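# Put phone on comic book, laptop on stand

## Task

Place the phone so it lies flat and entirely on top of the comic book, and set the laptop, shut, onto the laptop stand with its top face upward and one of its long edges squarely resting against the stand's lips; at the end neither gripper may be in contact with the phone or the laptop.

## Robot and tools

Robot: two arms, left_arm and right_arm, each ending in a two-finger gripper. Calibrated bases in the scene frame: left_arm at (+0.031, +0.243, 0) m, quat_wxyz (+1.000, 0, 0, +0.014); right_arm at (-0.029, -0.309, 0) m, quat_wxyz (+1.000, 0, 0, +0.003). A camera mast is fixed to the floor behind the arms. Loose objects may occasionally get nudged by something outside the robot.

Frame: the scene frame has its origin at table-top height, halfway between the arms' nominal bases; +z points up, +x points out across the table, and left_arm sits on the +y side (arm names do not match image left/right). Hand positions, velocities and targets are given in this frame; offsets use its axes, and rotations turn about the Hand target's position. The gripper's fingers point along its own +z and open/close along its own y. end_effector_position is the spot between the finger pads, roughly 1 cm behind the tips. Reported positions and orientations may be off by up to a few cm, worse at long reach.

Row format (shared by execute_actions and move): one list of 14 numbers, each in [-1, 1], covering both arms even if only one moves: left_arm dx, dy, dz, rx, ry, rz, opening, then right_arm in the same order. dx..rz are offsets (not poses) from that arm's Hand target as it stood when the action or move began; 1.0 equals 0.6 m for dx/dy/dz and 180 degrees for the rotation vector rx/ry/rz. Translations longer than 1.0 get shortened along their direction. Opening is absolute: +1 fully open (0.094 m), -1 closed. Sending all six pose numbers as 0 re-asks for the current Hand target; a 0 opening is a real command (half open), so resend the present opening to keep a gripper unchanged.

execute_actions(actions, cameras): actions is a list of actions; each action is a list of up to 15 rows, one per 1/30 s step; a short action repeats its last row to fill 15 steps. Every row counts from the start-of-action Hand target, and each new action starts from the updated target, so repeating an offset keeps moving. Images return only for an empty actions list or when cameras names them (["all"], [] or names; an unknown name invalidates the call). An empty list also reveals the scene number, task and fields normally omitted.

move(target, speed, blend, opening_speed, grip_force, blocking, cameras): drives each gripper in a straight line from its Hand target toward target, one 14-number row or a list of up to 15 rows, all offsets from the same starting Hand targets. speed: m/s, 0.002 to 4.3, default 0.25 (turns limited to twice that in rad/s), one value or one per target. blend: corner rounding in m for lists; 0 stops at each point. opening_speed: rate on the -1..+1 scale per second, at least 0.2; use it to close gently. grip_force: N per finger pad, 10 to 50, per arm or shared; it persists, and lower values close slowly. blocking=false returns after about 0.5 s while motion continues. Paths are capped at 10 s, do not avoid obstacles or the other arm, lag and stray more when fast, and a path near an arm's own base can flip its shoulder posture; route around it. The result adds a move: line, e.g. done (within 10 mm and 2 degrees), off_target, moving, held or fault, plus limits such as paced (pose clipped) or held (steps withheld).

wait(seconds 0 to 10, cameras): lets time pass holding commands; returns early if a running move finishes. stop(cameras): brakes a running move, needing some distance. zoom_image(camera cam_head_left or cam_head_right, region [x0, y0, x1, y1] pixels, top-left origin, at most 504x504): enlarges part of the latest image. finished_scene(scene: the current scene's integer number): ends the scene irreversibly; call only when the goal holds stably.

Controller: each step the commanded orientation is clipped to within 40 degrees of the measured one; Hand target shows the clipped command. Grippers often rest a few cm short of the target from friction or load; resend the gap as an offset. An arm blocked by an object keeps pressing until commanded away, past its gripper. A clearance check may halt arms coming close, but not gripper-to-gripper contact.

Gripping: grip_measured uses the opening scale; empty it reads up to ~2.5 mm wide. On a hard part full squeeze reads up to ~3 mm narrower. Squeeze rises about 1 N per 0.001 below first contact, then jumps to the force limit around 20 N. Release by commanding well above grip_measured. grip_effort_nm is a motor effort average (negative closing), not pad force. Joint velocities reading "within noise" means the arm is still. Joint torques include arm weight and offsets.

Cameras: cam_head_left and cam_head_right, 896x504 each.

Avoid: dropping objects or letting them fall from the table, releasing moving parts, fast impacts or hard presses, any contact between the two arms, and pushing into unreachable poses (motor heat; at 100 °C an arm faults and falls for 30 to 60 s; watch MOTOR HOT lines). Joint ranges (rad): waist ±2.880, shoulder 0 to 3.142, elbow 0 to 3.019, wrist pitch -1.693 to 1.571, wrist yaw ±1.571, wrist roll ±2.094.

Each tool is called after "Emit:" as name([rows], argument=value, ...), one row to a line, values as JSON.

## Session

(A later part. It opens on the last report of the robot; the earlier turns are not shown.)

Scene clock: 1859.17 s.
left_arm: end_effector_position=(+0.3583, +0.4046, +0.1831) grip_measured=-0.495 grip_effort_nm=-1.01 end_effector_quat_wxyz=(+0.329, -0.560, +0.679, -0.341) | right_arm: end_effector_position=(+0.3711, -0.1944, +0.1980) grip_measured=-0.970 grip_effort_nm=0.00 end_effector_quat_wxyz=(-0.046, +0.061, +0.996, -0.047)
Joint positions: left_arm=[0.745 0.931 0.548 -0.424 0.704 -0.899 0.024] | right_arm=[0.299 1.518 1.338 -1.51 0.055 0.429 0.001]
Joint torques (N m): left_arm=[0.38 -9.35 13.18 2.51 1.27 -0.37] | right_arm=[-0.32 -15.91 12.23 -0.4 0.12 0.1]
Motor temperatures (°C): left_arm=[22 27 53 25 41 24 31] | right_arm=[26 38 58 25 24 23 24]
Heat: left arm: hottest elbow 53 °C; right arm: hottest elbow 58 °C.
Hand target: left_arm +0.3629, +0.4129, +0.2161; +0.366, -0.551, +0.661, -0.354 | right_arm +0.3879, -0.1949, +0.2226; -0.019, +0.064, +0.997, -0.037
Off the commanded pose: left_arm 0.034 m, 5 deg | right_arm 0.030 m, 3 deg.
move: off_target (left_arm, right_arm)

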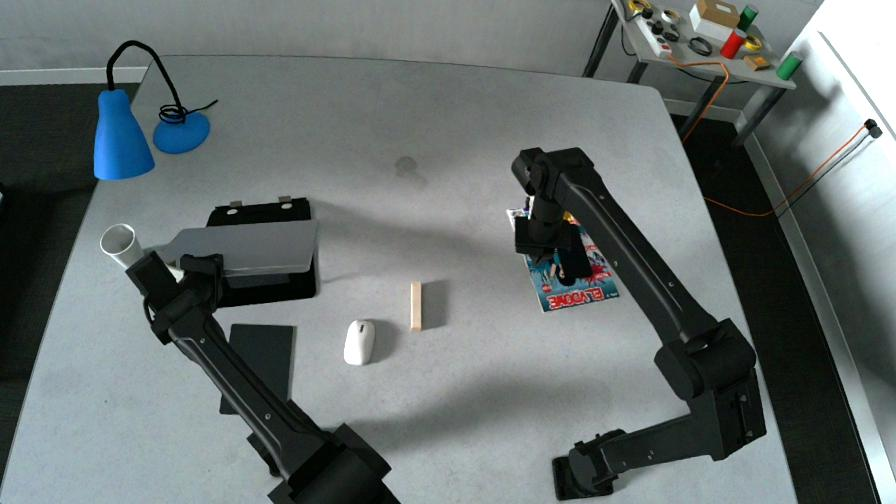

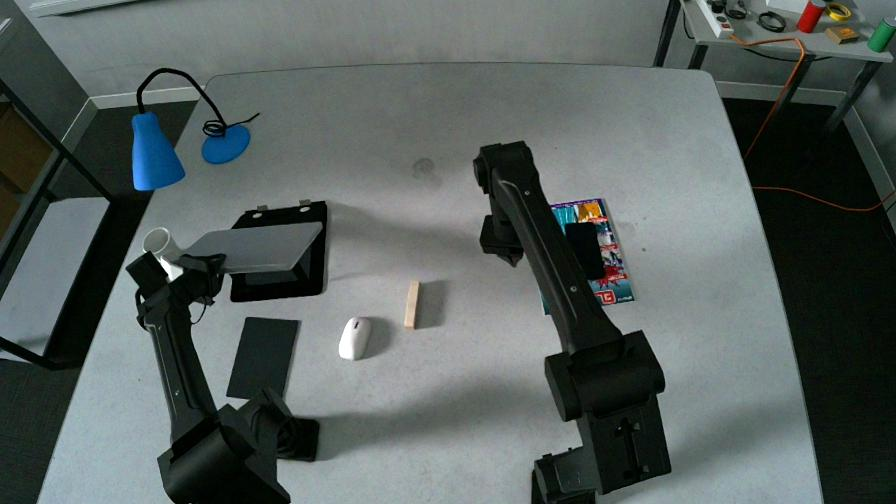

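Emit:
move(target=[0.03, 0.01, -0.045, 0, 0, 0.014, -0.78, 0, 0, 0, 0, 0, 0, -0.97], speed=0.06, cameras=["cam_head_left", "cam_head_right"])

Emit:
zoom_image(camera="cam_head_left", region=[150, 180, 340, 305])

Emit:
zoom_image(camera="cam_head_right", region=[160, 180, 350, 305])

Scene clock: 1882.53 s.
left_arm: end_effector_position=(+0.3717, +0.4151, +0.1681) grip_measured=-0.495 grip_effort_nm=-1.01 end_effector_quat_wxyz=(+0.353, -0.567, +0.665, -0.333) | right_arm: end_effector_position=(+0.3711, -0.1944, +0.1980) grip_measured=-0.970 grip_effort_nm=0.00 end_effector_quat_wxyz=(-0.046, +0.061, +0.996, -0.047)
Joint positions: left_arm=[0.722 0.985 0.511 -0.255 0.656 -0.963 0.024] | right_arm=[0.299 1.518 1.338 -1.51 0.055 0.429 0.001]
Joint torques (N m): left_arm=[-1.85 -7.71 12.37 2.71 0.44 -0.53] | right_arm=[-0.32 -15.91 12.22 -0.43 0.12 0.09]
Motor temperatures (°C): left_arm=[22 26 50 24 40 24 31] | right_arm=[26 38 58 25 24 23 24]
Heat: left arm: hottest elbow 50 °C; right arm: hottest elbow 58 °C.
Hand target: left_arm +0.3809, +0.4189, +0.1891; +0.374, -0.565, +0.649, -0.346 | right_arm +0.3879, -0.1949, +0.2226; -0.019, +0.064, +0.997, -0.037
Off the commanded pose: left_arm 0.023 m, 3 deg | right_arm 0.030 m, 3 deg.
move: off_target (left_arm, right_arm)

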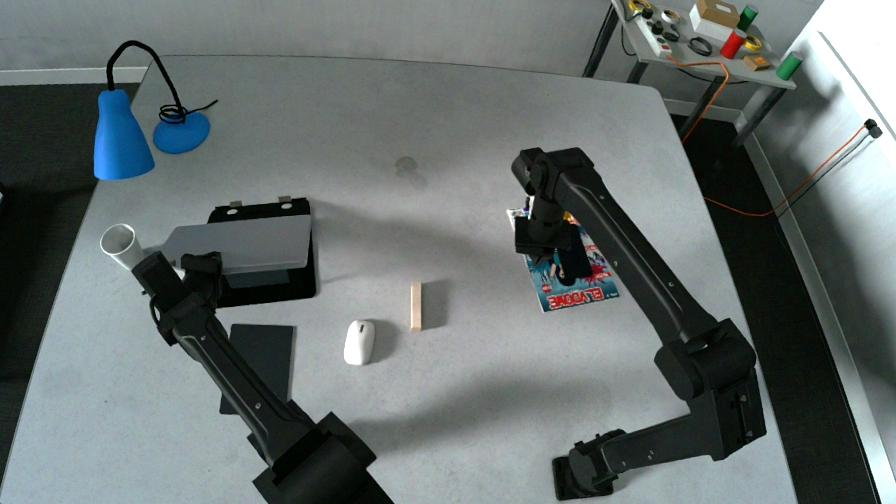

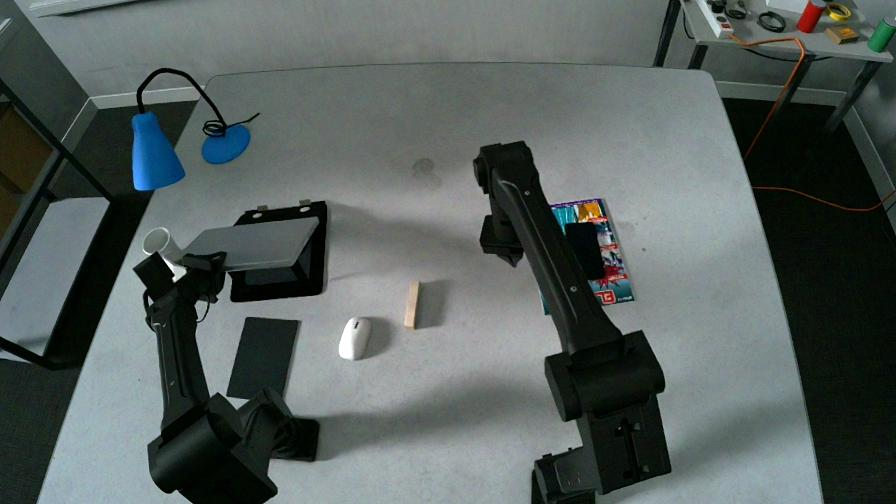

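Scaled by 2.653.

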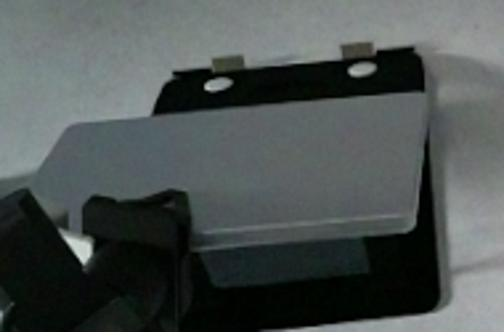

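Scaled by 2.653.

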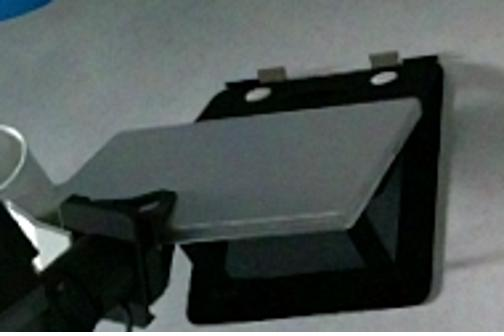

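Emit:
move(target=[0.005, -0.008, -0.05, 0, 0, 0.007, -0.78, 0, 0, 0, 0, 0, 0, -0.97], speed=0.05, cameras=["cam_head_left", "cam_head_right"])

Emit:
zoom_image(camera="cam_head_left", region=[150, 180, 340, 305])

Emit:
zoom_image(camera="cam_head_right", region=[160, 180, 350, 305])

Scene clock: 1892.50 s.
left_arm: end_effector_position=(+0.3762, +0.4172, +0.1644) grip_measured=-0.495 grip_effort_nm=-1.01 end_effector_quat_wxyz=(+0.381, -0.570, +0.647, -0.333) | right_arm: end_effector_position=(+0.3711, -0.1944, +0.1980) grip_measured=-0.970 grip_effort_nm=0.00 end_effector_quat_wxyz=(-0.046, +0.061, +0.996, -0.047)
Joint positions: left_arm=[0.705 0.988 0.466 -0.122 0.622 -1.029 0.024] | right_arm=[0.299 1.518 1.338 -1.51 0.055 0.429 0.001]
Joint torques (N m): left_arm=[-2.73 -3.55 10.07 3.12 -0.01 -0.23] | right_arm=[-0.32 -15.91 12.22 -0.39 0.13 0.1]
Motor temperatures (°C): left_arm=[22 26 50 24 38 24 31] | right_arm=[26 38 58 25 24 23 24]
Heat: left arm: hottest elbow 50 °C; right arm: hottest elbow 58 °C.
Hand target: left_arm +0.3840, +0.4142, +0.1592; +0.377, -0.572, +0.643, -0.342 | right_arm +0.3879, -0.1949, +0.2226; -0.019, +0.064, +0.997, -0.037
Off the commanded pose: left_arm 0.010 m, 1 deg | right_arm 0.030 m, 3 deg.
move: off_target (right_arm)

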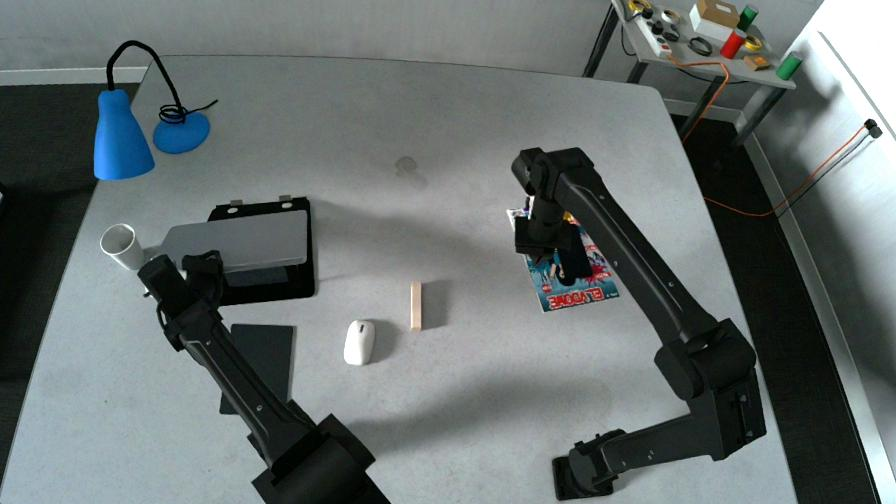

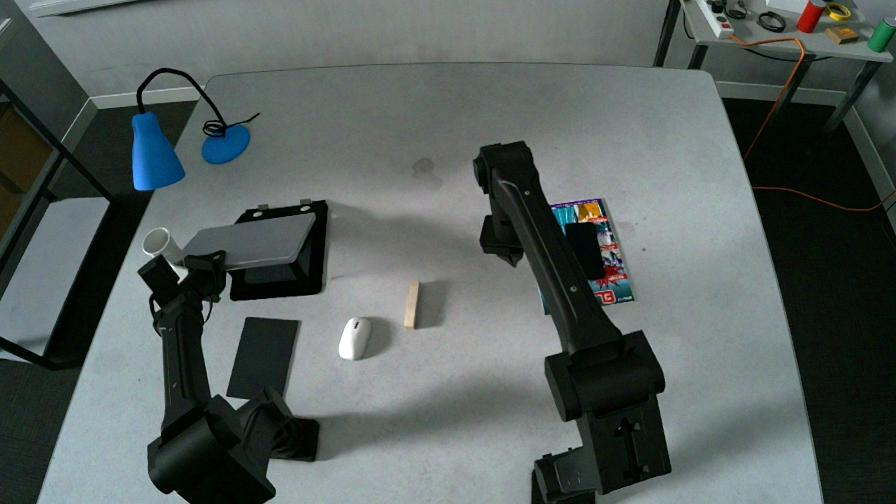

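Scaled by 2.653.

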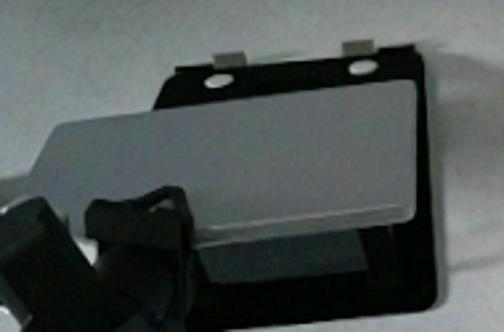

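Scaled by 2.653.

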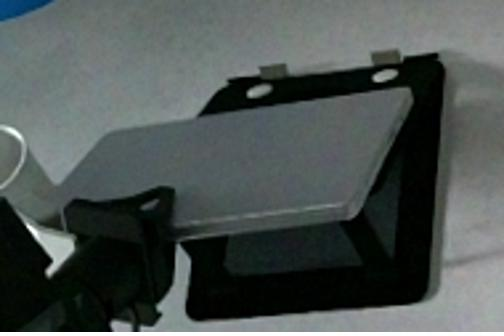

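Emit:
zoom_image(camera="cam_head_right", region=[225, 195, 335, 305])

Emit:
zoom_image(camera="cam_head_left", region=[215, 195, 325, 305])

Scaled by 4.582.

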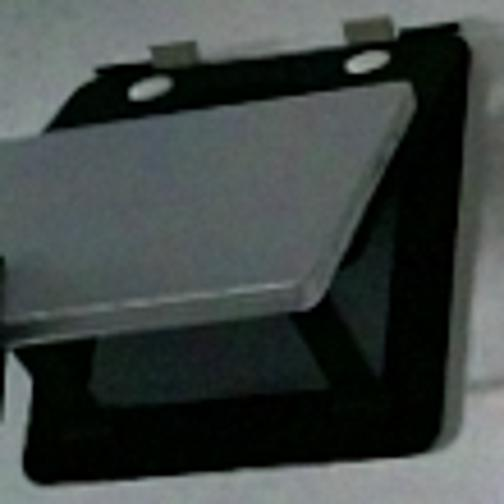

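Scaled by 4.582.

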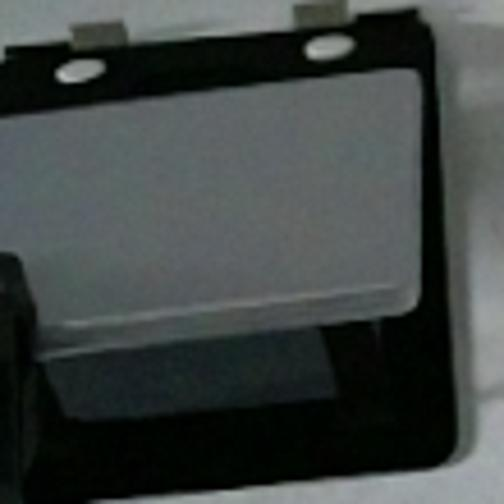

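Emit:
move(target=[0, -0.01, -0.0417, 0, 0, 0, -0.78, 0, 0, 0, 0, 0, 0, -0.97], speed=0.05, cameras=["cam_head_left", "cam_head_right"])

Emit:
zoom_image(camera="cam_head_left", region=[150, 180, 340, 305])

Emit:
zoom_image(camera="cam_head_right", region=[160, 180, 350, 305])

Scene clock: 1936.97 s.
left_arm: end_effector_position=(+0.3802, +0.4193, +0.1579) grip_measured=-0.495 grip_effort_nm=-1.01 end_effector_quat_wxyz=(+0.407, -0.558, +0.644, -0.330) | right_arm: end_effector_position=(+0.3711, -0.1944, +0.1980) grip_measured=-0.970 grip_effort_nm=0.00 end_effector_quat_wxyz=(-0.046, +0.061, +0.996, -0.047)
Joint positions: left_arm=[0.696 1.012 0.429 0.001 0.606 -1.036 0.024] | right_arm=[0.299 1.518 1.338 -1.51 0.055 0.429 0.001]
Joint torques (N m): left_arm=[-3.6 -2.32 8.34 2.35 0.06 -0.3] | right_arm=[-0.32 -15.85 12.23 -0.42 0.13 0.1]
Motor temperatures (°C): left_arm=[22 26 47 24 35 24 31] | right_arm=[26 38 59 25 24 23 24]
Heat: left arm: hottest elbow 47 °C; right arm: hottest elbow 59 °C.
Hand target: left_arm +0.3839, +0.4081, +0.1340; +0.377, -0.572, +0.643, -0.342 | right_arm +0.3879, -0.1949, +0.2226; -0.019, +0.064, +0.997, -0.037
Off the commanded pose: left_arm 0.027 m, 4 deg | right_arm 0.030 m, 3 deg.
move: off_target (left_arm, right_arm)

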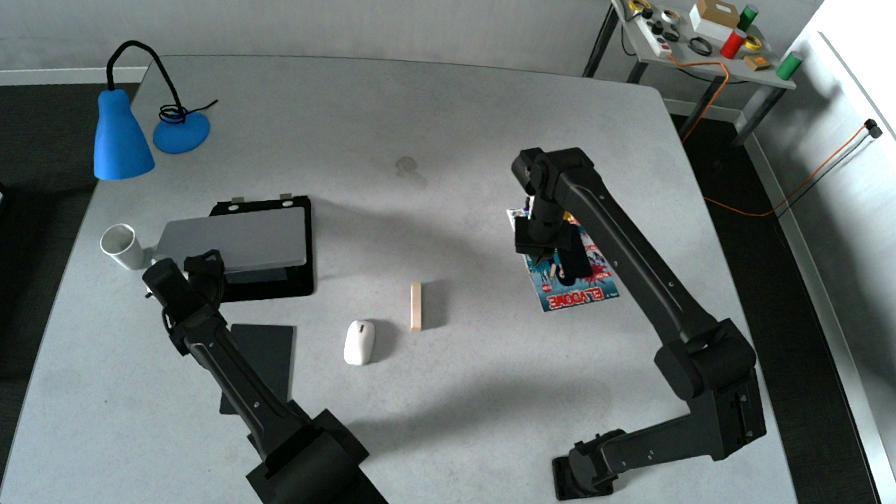

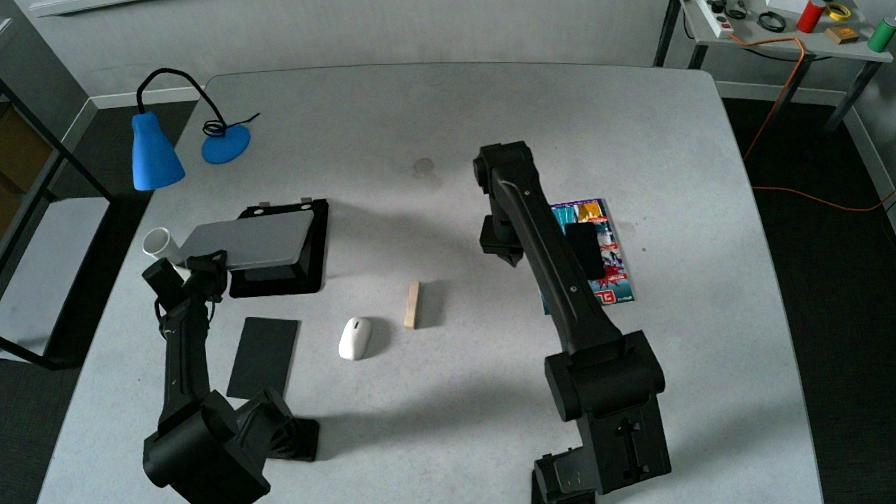

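Scaled by 2.653.

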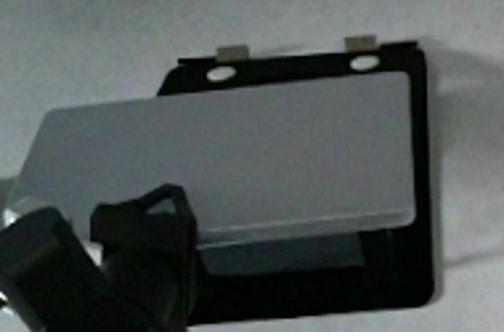

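Scaled by 2.653.

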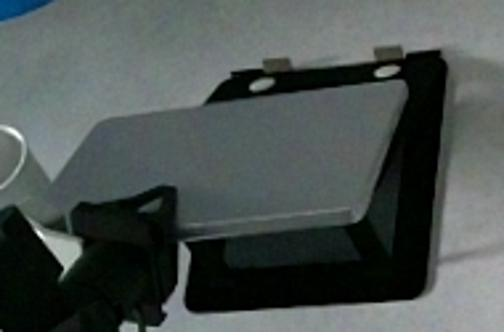

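Emit:
move(target=[0, 0, 0.055, 0, 0.022, 0, -0.78, 0, 0, 0, 0, 0, 0, -0.97], speed=0.06, cameras=["cam_head_left", "cam_head_right"])

Emit:
zoom_image(camera="cam_head_left", region=[150, 180, 340, 305])

Emit:
zoom_image(camera="cam_head_right", region=[160, 180, 350, 305])

Scene clock: 1950.83 s.
left_arm: end_effector_position=(+0.3784, +0.4165, +0.1579) grip_measured=-0.495 grip_effort_nm=-1.01 end_effector_quat_wxyz=(+0.373, -0.580, +0.655, -0.309) | right_arm: end_effector_position=(+0.3711, -0.1944, +0.1980) grip_measured=-0.970 grip_effort_nm=0.00 end_effector_quat_wxyz=(-0.046, +0.061, +0.996, -0.047)
Joint positions: left_arm=[0.674 0.993 0.478 -0.159 0.555 -1.019 0.024] | right_arm=[0.299 1.518 1.338 -1.51 0.055 0.429 0.001]
Joint torques (N m): left_arm=[-3.72 -6.36 13.15 -0.5 0.53 -0.24] | right_arm=[-0.32 -15.97 12.23 -0.39 0.13 0.1]
Motor temperatures (°C): left_arm=[22 26 46 24 35 24 31] | right_arm=[26 38 59 25 24 23 24]
Heat: left arm: hottest elbow 46 °C; right arm: hottest elbow 59 °C.
Hand target: left_arm +0.3839, +0.4082, +0.1670; +0.355, -0.584, +0.655, -0.322 | right_arm +0.3879, -0.1949, +0.2226; -0.019, +0.064, +0.997, -0.037
Off the commanded pose: left_arm 0.014 m, 3 deg | right_arm 0.030 m, 3 deg.
move: off_target (left_arm, right_arm)

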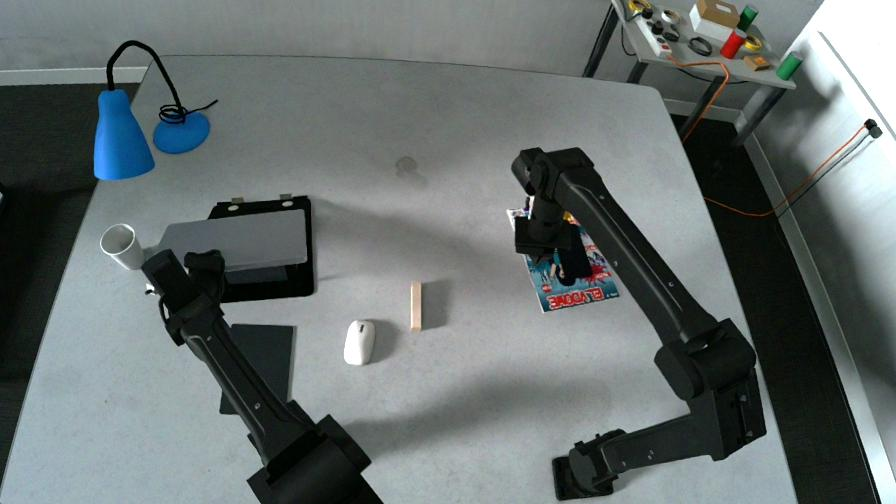

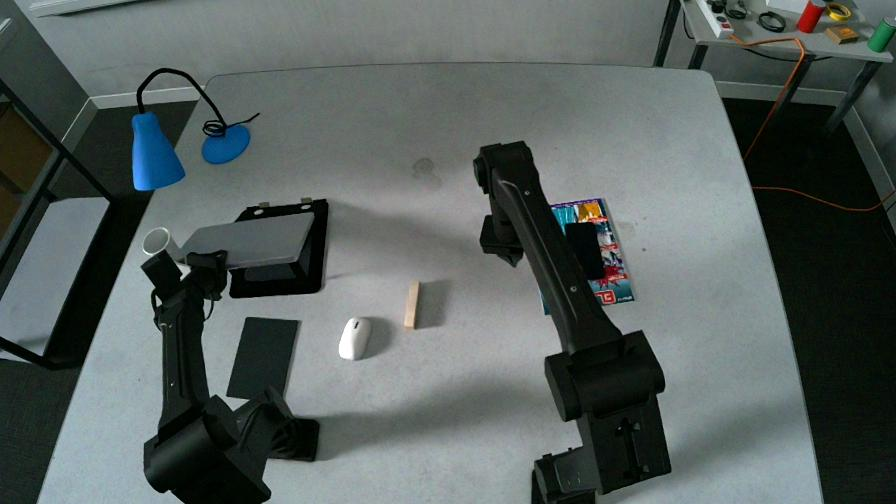

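Scaled by 2.653.

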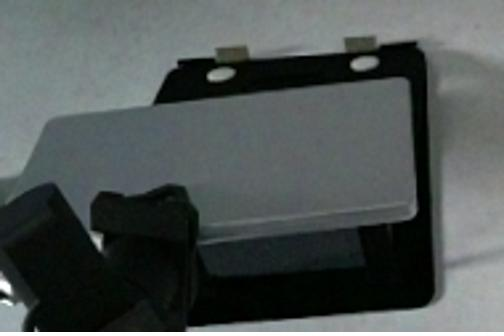

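Scaled by 2.653.

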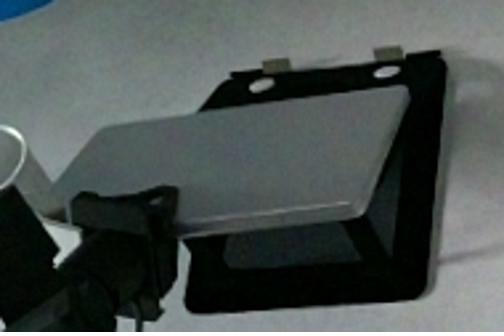

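Emit:
zoom_image(camera="cam_head_right", region=[180, 235, 260, 315])

Emit:
zoom_image(camera="cam_head_right", region=[265, 200, 335, 270])

Scaled by 6.300.

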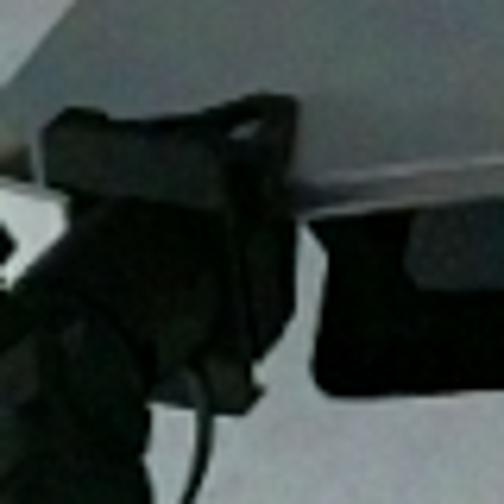

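Scaled by 7.200.

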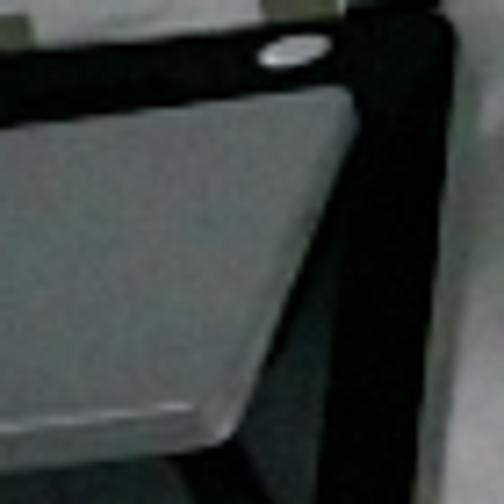

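Emit:
move([
  [0, 0, 0.2, 0, 0, 0, -0.78, 0, 0, 0, 0, 0, 0, -0.97],
  [-0.06, -0.01, 0.2, 0, 0, 0, -0.78, 0, 0, 0, 0, 0, 0, -0.97],
], speed=0.12, cameras=["cam_head_left", "cam_head_right"])

Emit:
zoom_image(camera="cam_head_left", region=[150, 180, 340, 305])

Emit:
zoom_image(camera="cam_head_right", region=[160, 180, 350, 305])

Scene clock: 1980.10 s.
left_arm: end_effector_position=(+0.3344, +0.3860, +0.2089) grip_measured=-0.495 grip_effort_nm=-1.00 end_effector_quat_wxyz=(+0.287, -0.605, +0.677, -0.305) | right_arm: end_effector_position=(+0.3711, -0.1944, +0.1980) grip_measured=-0.970 grip_effort_nm=0.00 end_effector_quat_wxyz=(-0.046, +0.061, +0.996, -0.047)
Joint positions: left_arm=[0.706 0.811 0.621 -0.708 0.591 -0.935 0.024] | right_arm=[0.299 1.518 1.338 -1.51 0.055 0.429 0.001]
Joint torques (N m): left_arm=[-0.03 -8.94 21.07 1.59 1.36 -0.43] | right_arm=[-0.26 -15.91 12.25 -0.42 0.12 0.09]
Motor temperatures (°C): left_arm=[22 26 48 24 34 24 31] | right_arm=[26 38 59 25 24 23 24]
Heat: left arm: hottest elbow 48 °C; right arm: hottest elbow 59 °C.
Hand target: left_arm +0.3479, +0.4022, +0.2871; +0.355, -0.584, +0.655, -0.322 | right_arm +0.3879, -0.1949, +0.2226; -0.019, +0.064, +0.997, -0.037
Off the commanded pose: left_arm 0.081 m, 9 deg | right_arm 0.030 m, 3 deg.
move: off_target (left_arm, right_arm)

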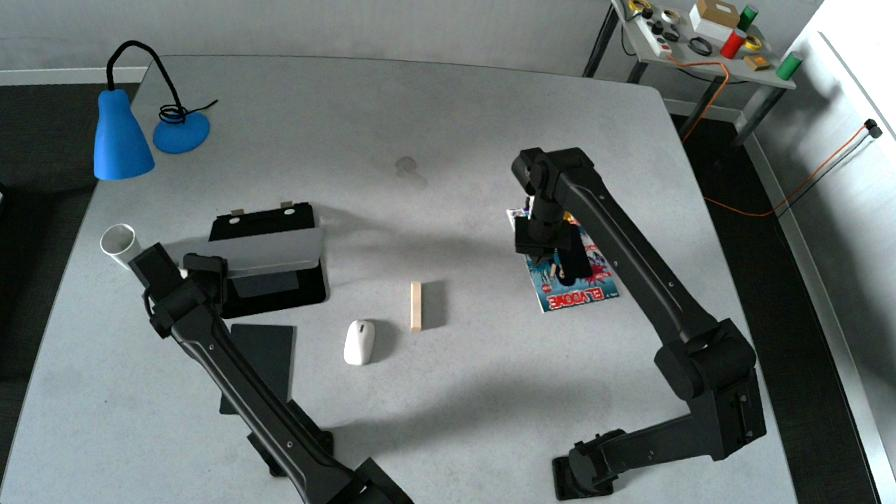

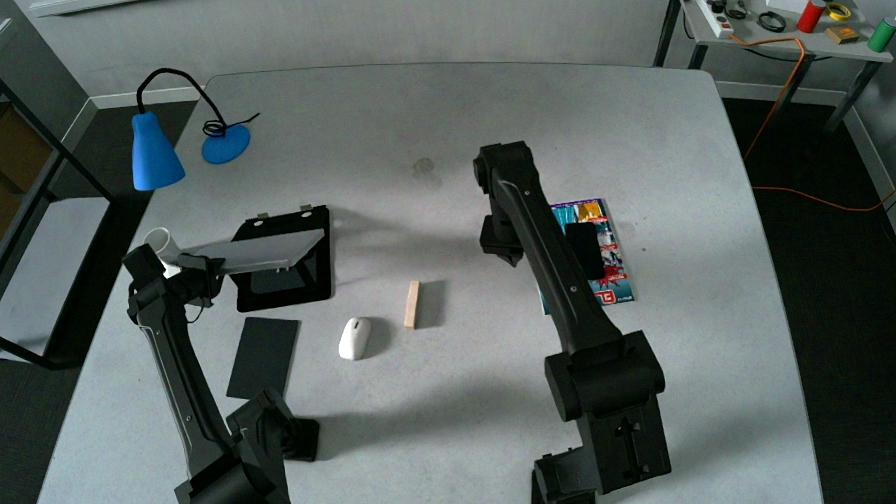

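Scaled by 2.653.

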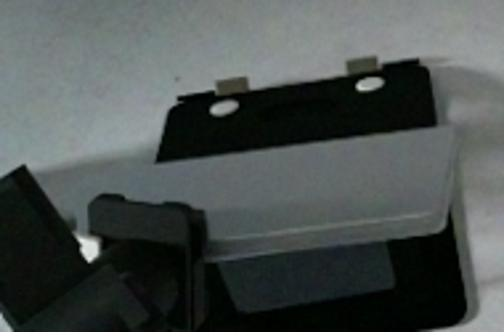

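Scaled by 2.653.

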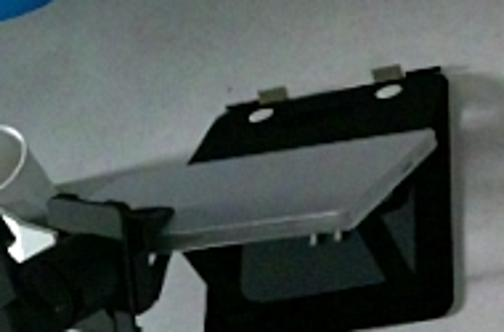

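Emit:
move(target=[-0.03, -0.025, -0.1, 0, -0.015, 0, -0.78, 0, 0, 0, 0, 0, 0, -0.97], speed=0.08, cameras=["cam_head_left", "cam_head_right"])

Emit:
zoom_image(camera="cam_head_left", region=[150, 180, 340, 305])

Emit:
zoom_image(camera="cam_head_right", region=[160, 180, 350, 305])

Scene clock: 2012.03 s.
left_arm: end_effector_position=(+0.3243, +0.3805, +0.1941) grip_measured=-0.495 grip_effort_nm=-1.01 end_effector_quat_wxyz=(+0.331, -0.588, +0.664, -0.323) | right_arm: end_effector_position=(+0.3711, -0.1944, +0.1980) grip_measured=-0.970 grip_effort_nm=0.00 end_effector_quat_wxyz=(-0.046, +0.061, +0.996, -0.047)
Joint positions: left_arm=[0.737 0.732 0.501 -0.564 0.639 -0.952 0.024] | right_arm=[0.299 1.518 1.338 -1.51 0.055 0.429 0.001]
Joint torques (N m): left_arm=[-0.03 -7.18 13.55 2.81 1.08 -0.33] | right_arm=[-0.32 -15.91 12.23 -0.39 0.13 0.09]
Motor temperatures (°C): left_arm=[22 26 52 24 36 24 31] | right_arm=[26 38 59 25 24 23 24]
Heat: left arm: hottest elbow 52 °C; right arm: hottest elbow 59 °C.
Hand target: left_arm +0.3299, +0.3871, +0.2270; +0.370, -0.576, +0.647, -0.336 | right_arm +0.3879, -0.1949, +0.2226; -0.019, +0.064, +0.997, -0.037
Off the commanded pose: left_arm 0.034 m, 5 deg | right_arm 0.030 m, 3 deg.
move: off_target (left_arm, right_arm)

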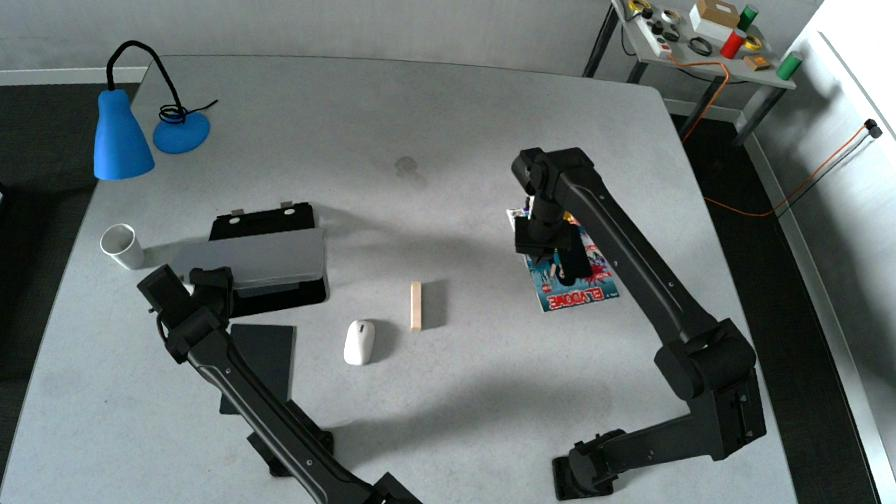

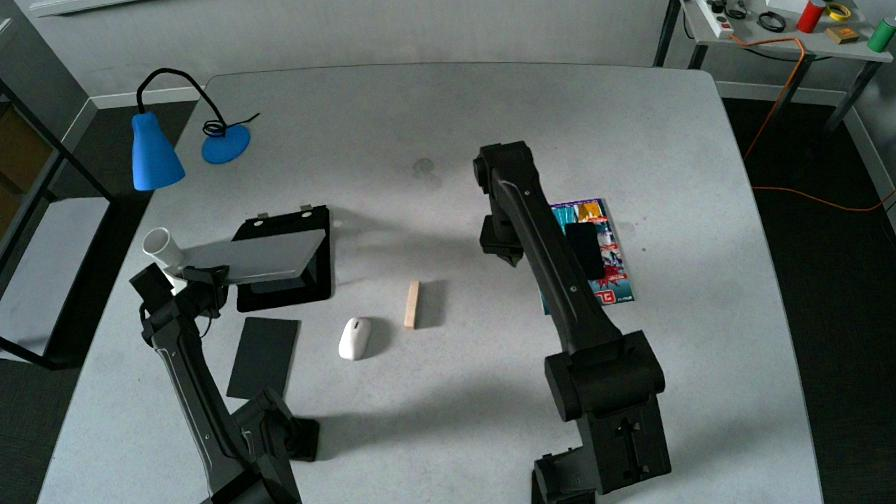

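Scaled by 2.653.

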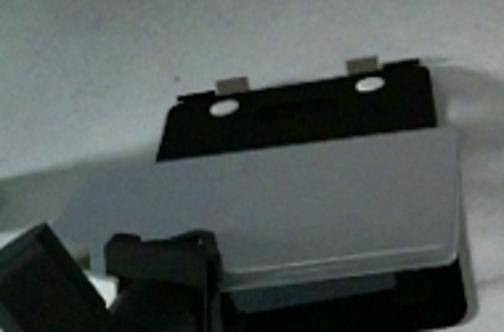

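Scaled by 2.653.

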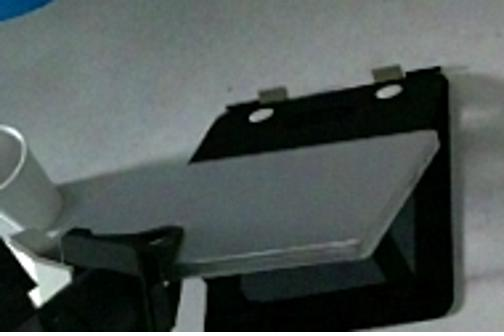

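Emit:
move(target=[0.025, -0.0133, -0.05, 0, 0, 0, -0.78, 0, 0, 0, 0, 0, 0, -0.97], speed=0.06, cameras=["cam_head_left", "cam_head_right"])

Emit:
zoom_image(camera="cam_head_left", region=[150, 180, 340, 305])

Emit:
zoom_image(camera="cam_head_right", region=[240, 200, 340, 300])

Scene clock: 2027.20 s.
left_arm: end_effector_position=(+0.3357, +0.3791, +0.1795) grip_measured=-0.495 grip_effort_nm=-1.01 end_effector_quat_wxyz=(+0.352, -0.587, +0.653, -0.324) | right_arm: end_effector_position=(+0.3711, -0.1944, +0.1980) grip_measured=-0.970 grip_effort_nm=0.00 end_effector_quat_wxyz=(-0.046, +0.061, +0.996, -0.047)
Joint positions: left_arm=[0.69 0.748 0.441 -0.407 0.596 -1.025 0.024] | right_arm=[0.299 1.518 1.338 -1.51 0.055 0.429 0.001]
Joint torques (N m): left_arm=[-2.78 -5.07 12.71 2.85 0.49 -0.26] | right_arm=[-0.21 -15.91 12.22 -0.4 0.13 0.1]
Motor temperatures (°C): left_arm=[22 26 52 24 36 24 31] | right_arm=[26 38 59 25 24 23 24]
Heat: left arm: hottest elbow 52 °C; right arm: hottest elbow 59 °C.
Hand target: left_arm +0.3449, +0.3792, +0.1970; +0.370, -0.576, +0.647, -0.336 | right_arm +0.3879, -0.1949, +0.2226; -0.019, +0.064, +0.997, -0.037
Off the commanded pose: left_arm 0.020 m, 3 deg | right_arm 0.030 m, 3 deg.
move: off_target (left_arm, right_arm)

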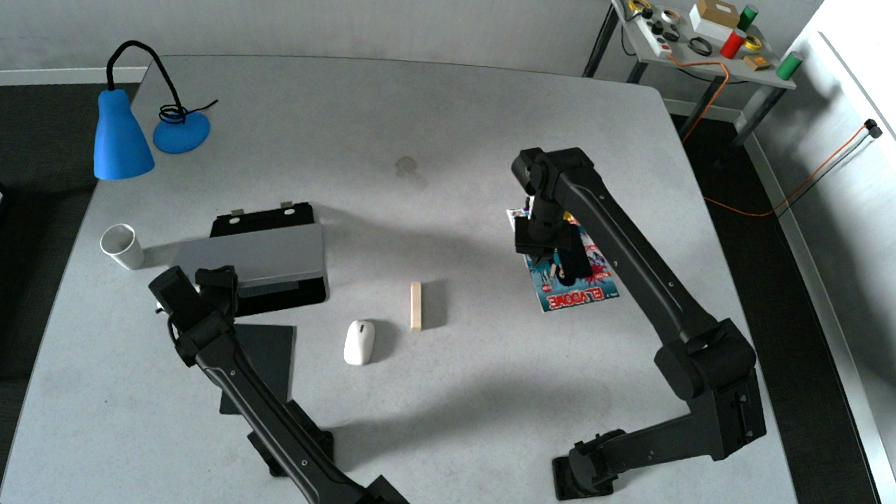

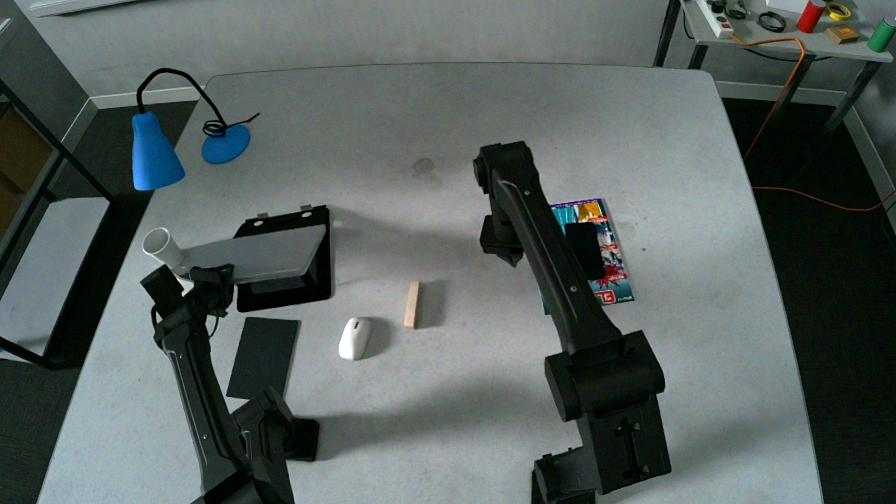

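Scaled by 2.653.

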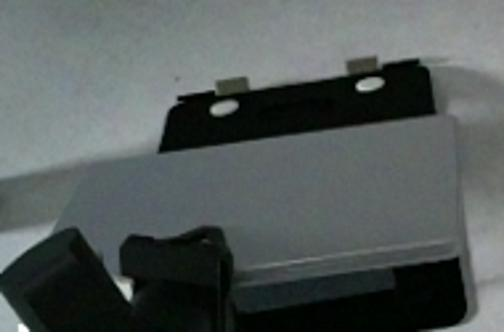

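Scaled by 5.040.

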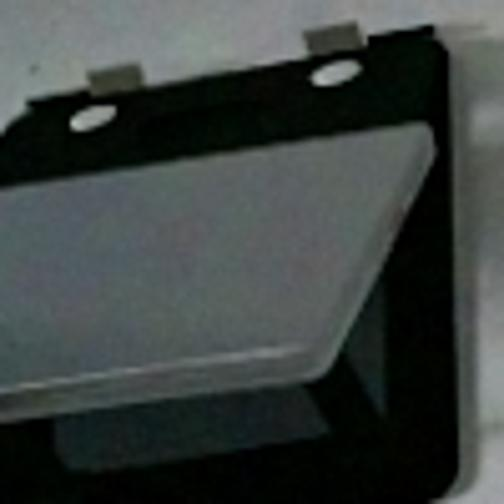

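Emit:
move(target=[-0.0133, 0, -0.05, 0, 0, 0, -0.78, 0, 0, 0, 0, 0, 0, -0.97], speed=0.06, cameras=["cam_head_left", "cam_head_right"])

Emit:
zoom_image(camera="cam_head_left", region=[150, 180, 340, 305])

Emit:
zoom_image(camera="cam_head_right", region=[240, 200, 340, 300])

Scene clock: 2041.43 s.
left_arm: end_effector_position=(+0.3372, +0.3773, +0.1684) grip_measured=-0.495 grip_effort_nm=-1.00 end_effector_quat_wxyz=(+0.366, -0.579, +0.647, -0.335) | right_arm: end_effector_position=(+0.3711, -0.1944, +0.1980) grip_measured=-0.970 grip_effort_nm=0.00 end_effector_quat_wxyz=(-0.046, +0.061, +0.996, -0.047)
Joint positions: left_arm=[0.689 0.756 0.389 -0.301 0.611 -1.045 0.024] | right_arm=[0.299 1.518 1.338 -1.51 0.055 0.429 0.001]
Joint torques (N m): left_arm=[0.26 -3.37 10.74 2.03 0.54 0.1] | right_arm=[-0.32 -15.91 12.23 -0.43 0.13 0.1]
Motor temperatures (°C): left_arm=[22 26 50 24 34 24 31] | right_arm=[26 38 59 25 24 23 24]
Heat: left arm: hottest elbow 50 °C; right arm: hottest elbow 59 °C.
Hand target: left_arm +0.3370, +0.3791, +0.1671; +0.370, -0.576, +0.647, -0.336 | right_arm +0.3879, -0.1949, +0.2226; -0.019, +0.064, +0.997, -0.037
Off the commanded pose: left_arm 0.002 m, 1 deg | right_arm 0.030 m, 3 deg.
move: off_target (right_arm)

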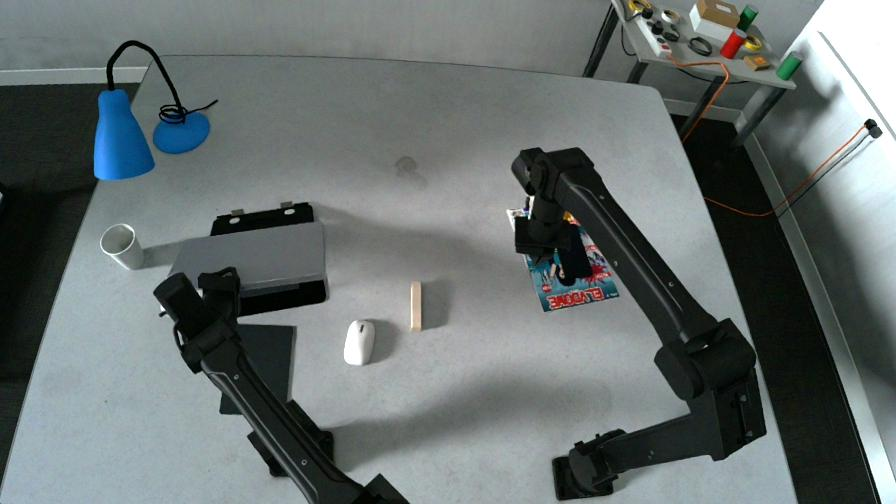

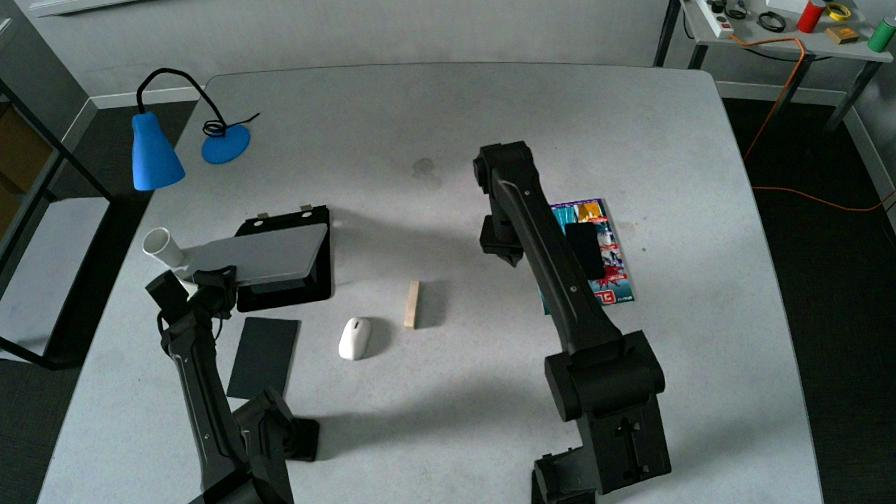

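Scaled by 2.653.

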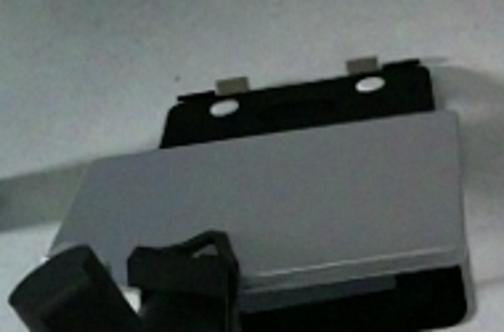

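Scaled by 5.040.

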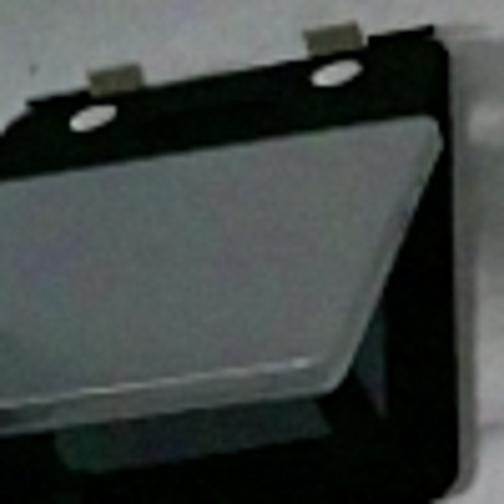

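Emit:
move(target=[0, 0, -0.025, 0, 0, 0, -0.78, 0, 0, 0, 0, 0, 0, -0.97], speed=0.05, cameras=["cam_head_left", "cam_head_right"])

Emit:
zoom_image(camera="cam_head_left", region=[150, 180, 340, 305])

Emit:
zoom_image(camera="cam_head_right", region=[240, 200, 340, 300])

Scene clock: 2053.33 s.
left_arm: end_effector_position=(+0.3399, +0.3780, +0.1639) grip_measured=-0.495 grip_effort_nm=-1.01 end_effector_quat_wxyz=(+0.374, -0.573, +0.645, -0.340) | right_arm: end_effector_position=(+0.3711, -0.1944, +0.1980) grip_measured=-0.970 grip_effort_nm=0.00 end_effector_quat_wxyz=(-0.046, +0.061, +0.996, -0.047)
Joint positions: left_arm=[0.69 0.773 0.369 -0.239 0.621 -1.053 0.024] | right_arm=[0.299 1.518 1.338 -1.51 0.055 0.429 0.001]
Joint torques (N m): left_arm=[-1.2 -2.43 9.43 2.04 0.12 0.18] | right_arm=[-0.32 -15.97 12.23 -0.4 0.12 0.1]
Motor temperatures (°C): left_arm=[22 26 50 24 34 24 31] | right_arm=[26 38 59 25 24 23 24]
Heat: left arm: hottest elbow 50 °C; right arm: hottest elbow 59 °C.
Hand target: left_arm +0.3369, +0.3792, +0.1521; +0.370, -0.576, +0.647, -0.336 | right_arm +0.3879, -0.1949, +0.2226; -0.019, +0.064, +0.997, -0.037
Off the commanded pose: left_arm 0.012 m, 1 deg | right_arm 0.030 m, 3 deg.
move: off_target (left_arm, right_arm)

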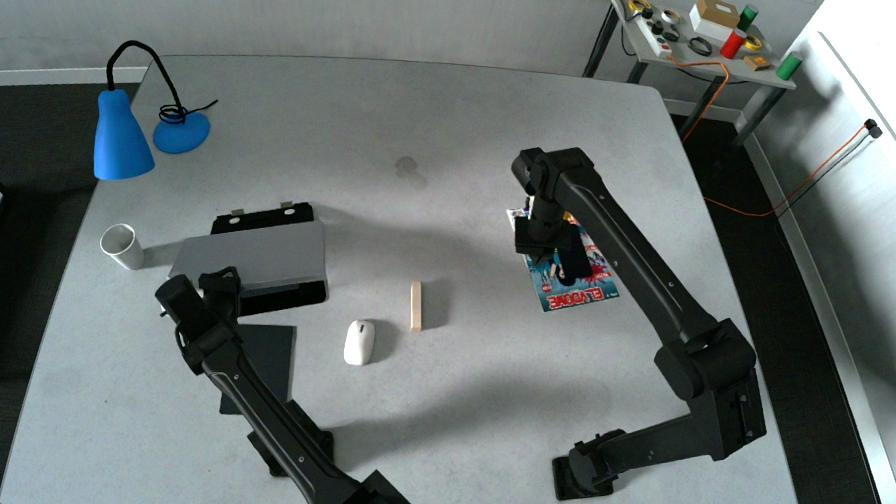

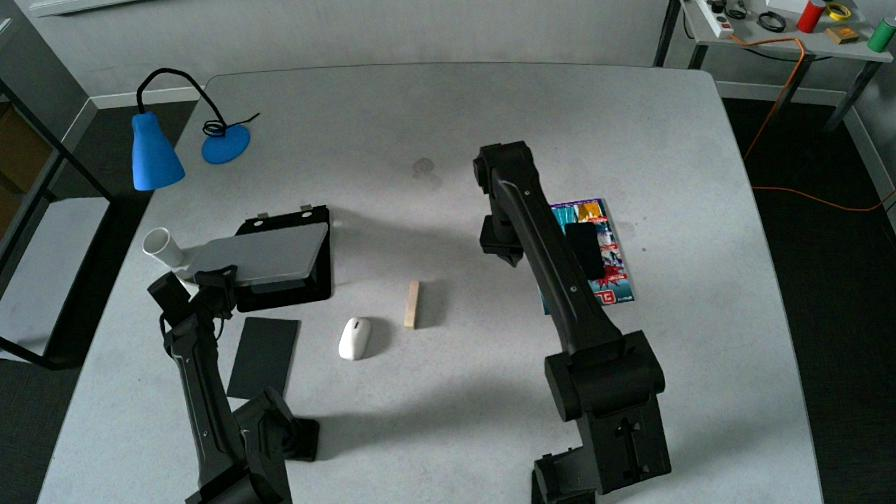

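Scaled by 2.653.

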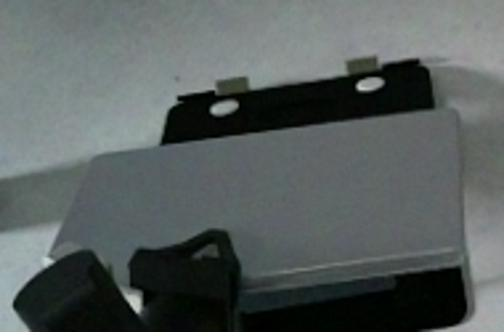

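Scaled by 5.040.

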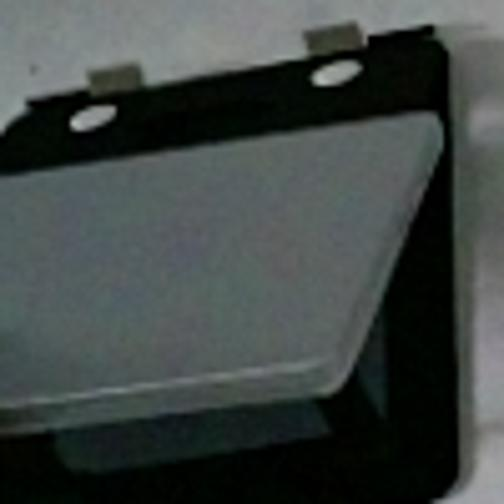

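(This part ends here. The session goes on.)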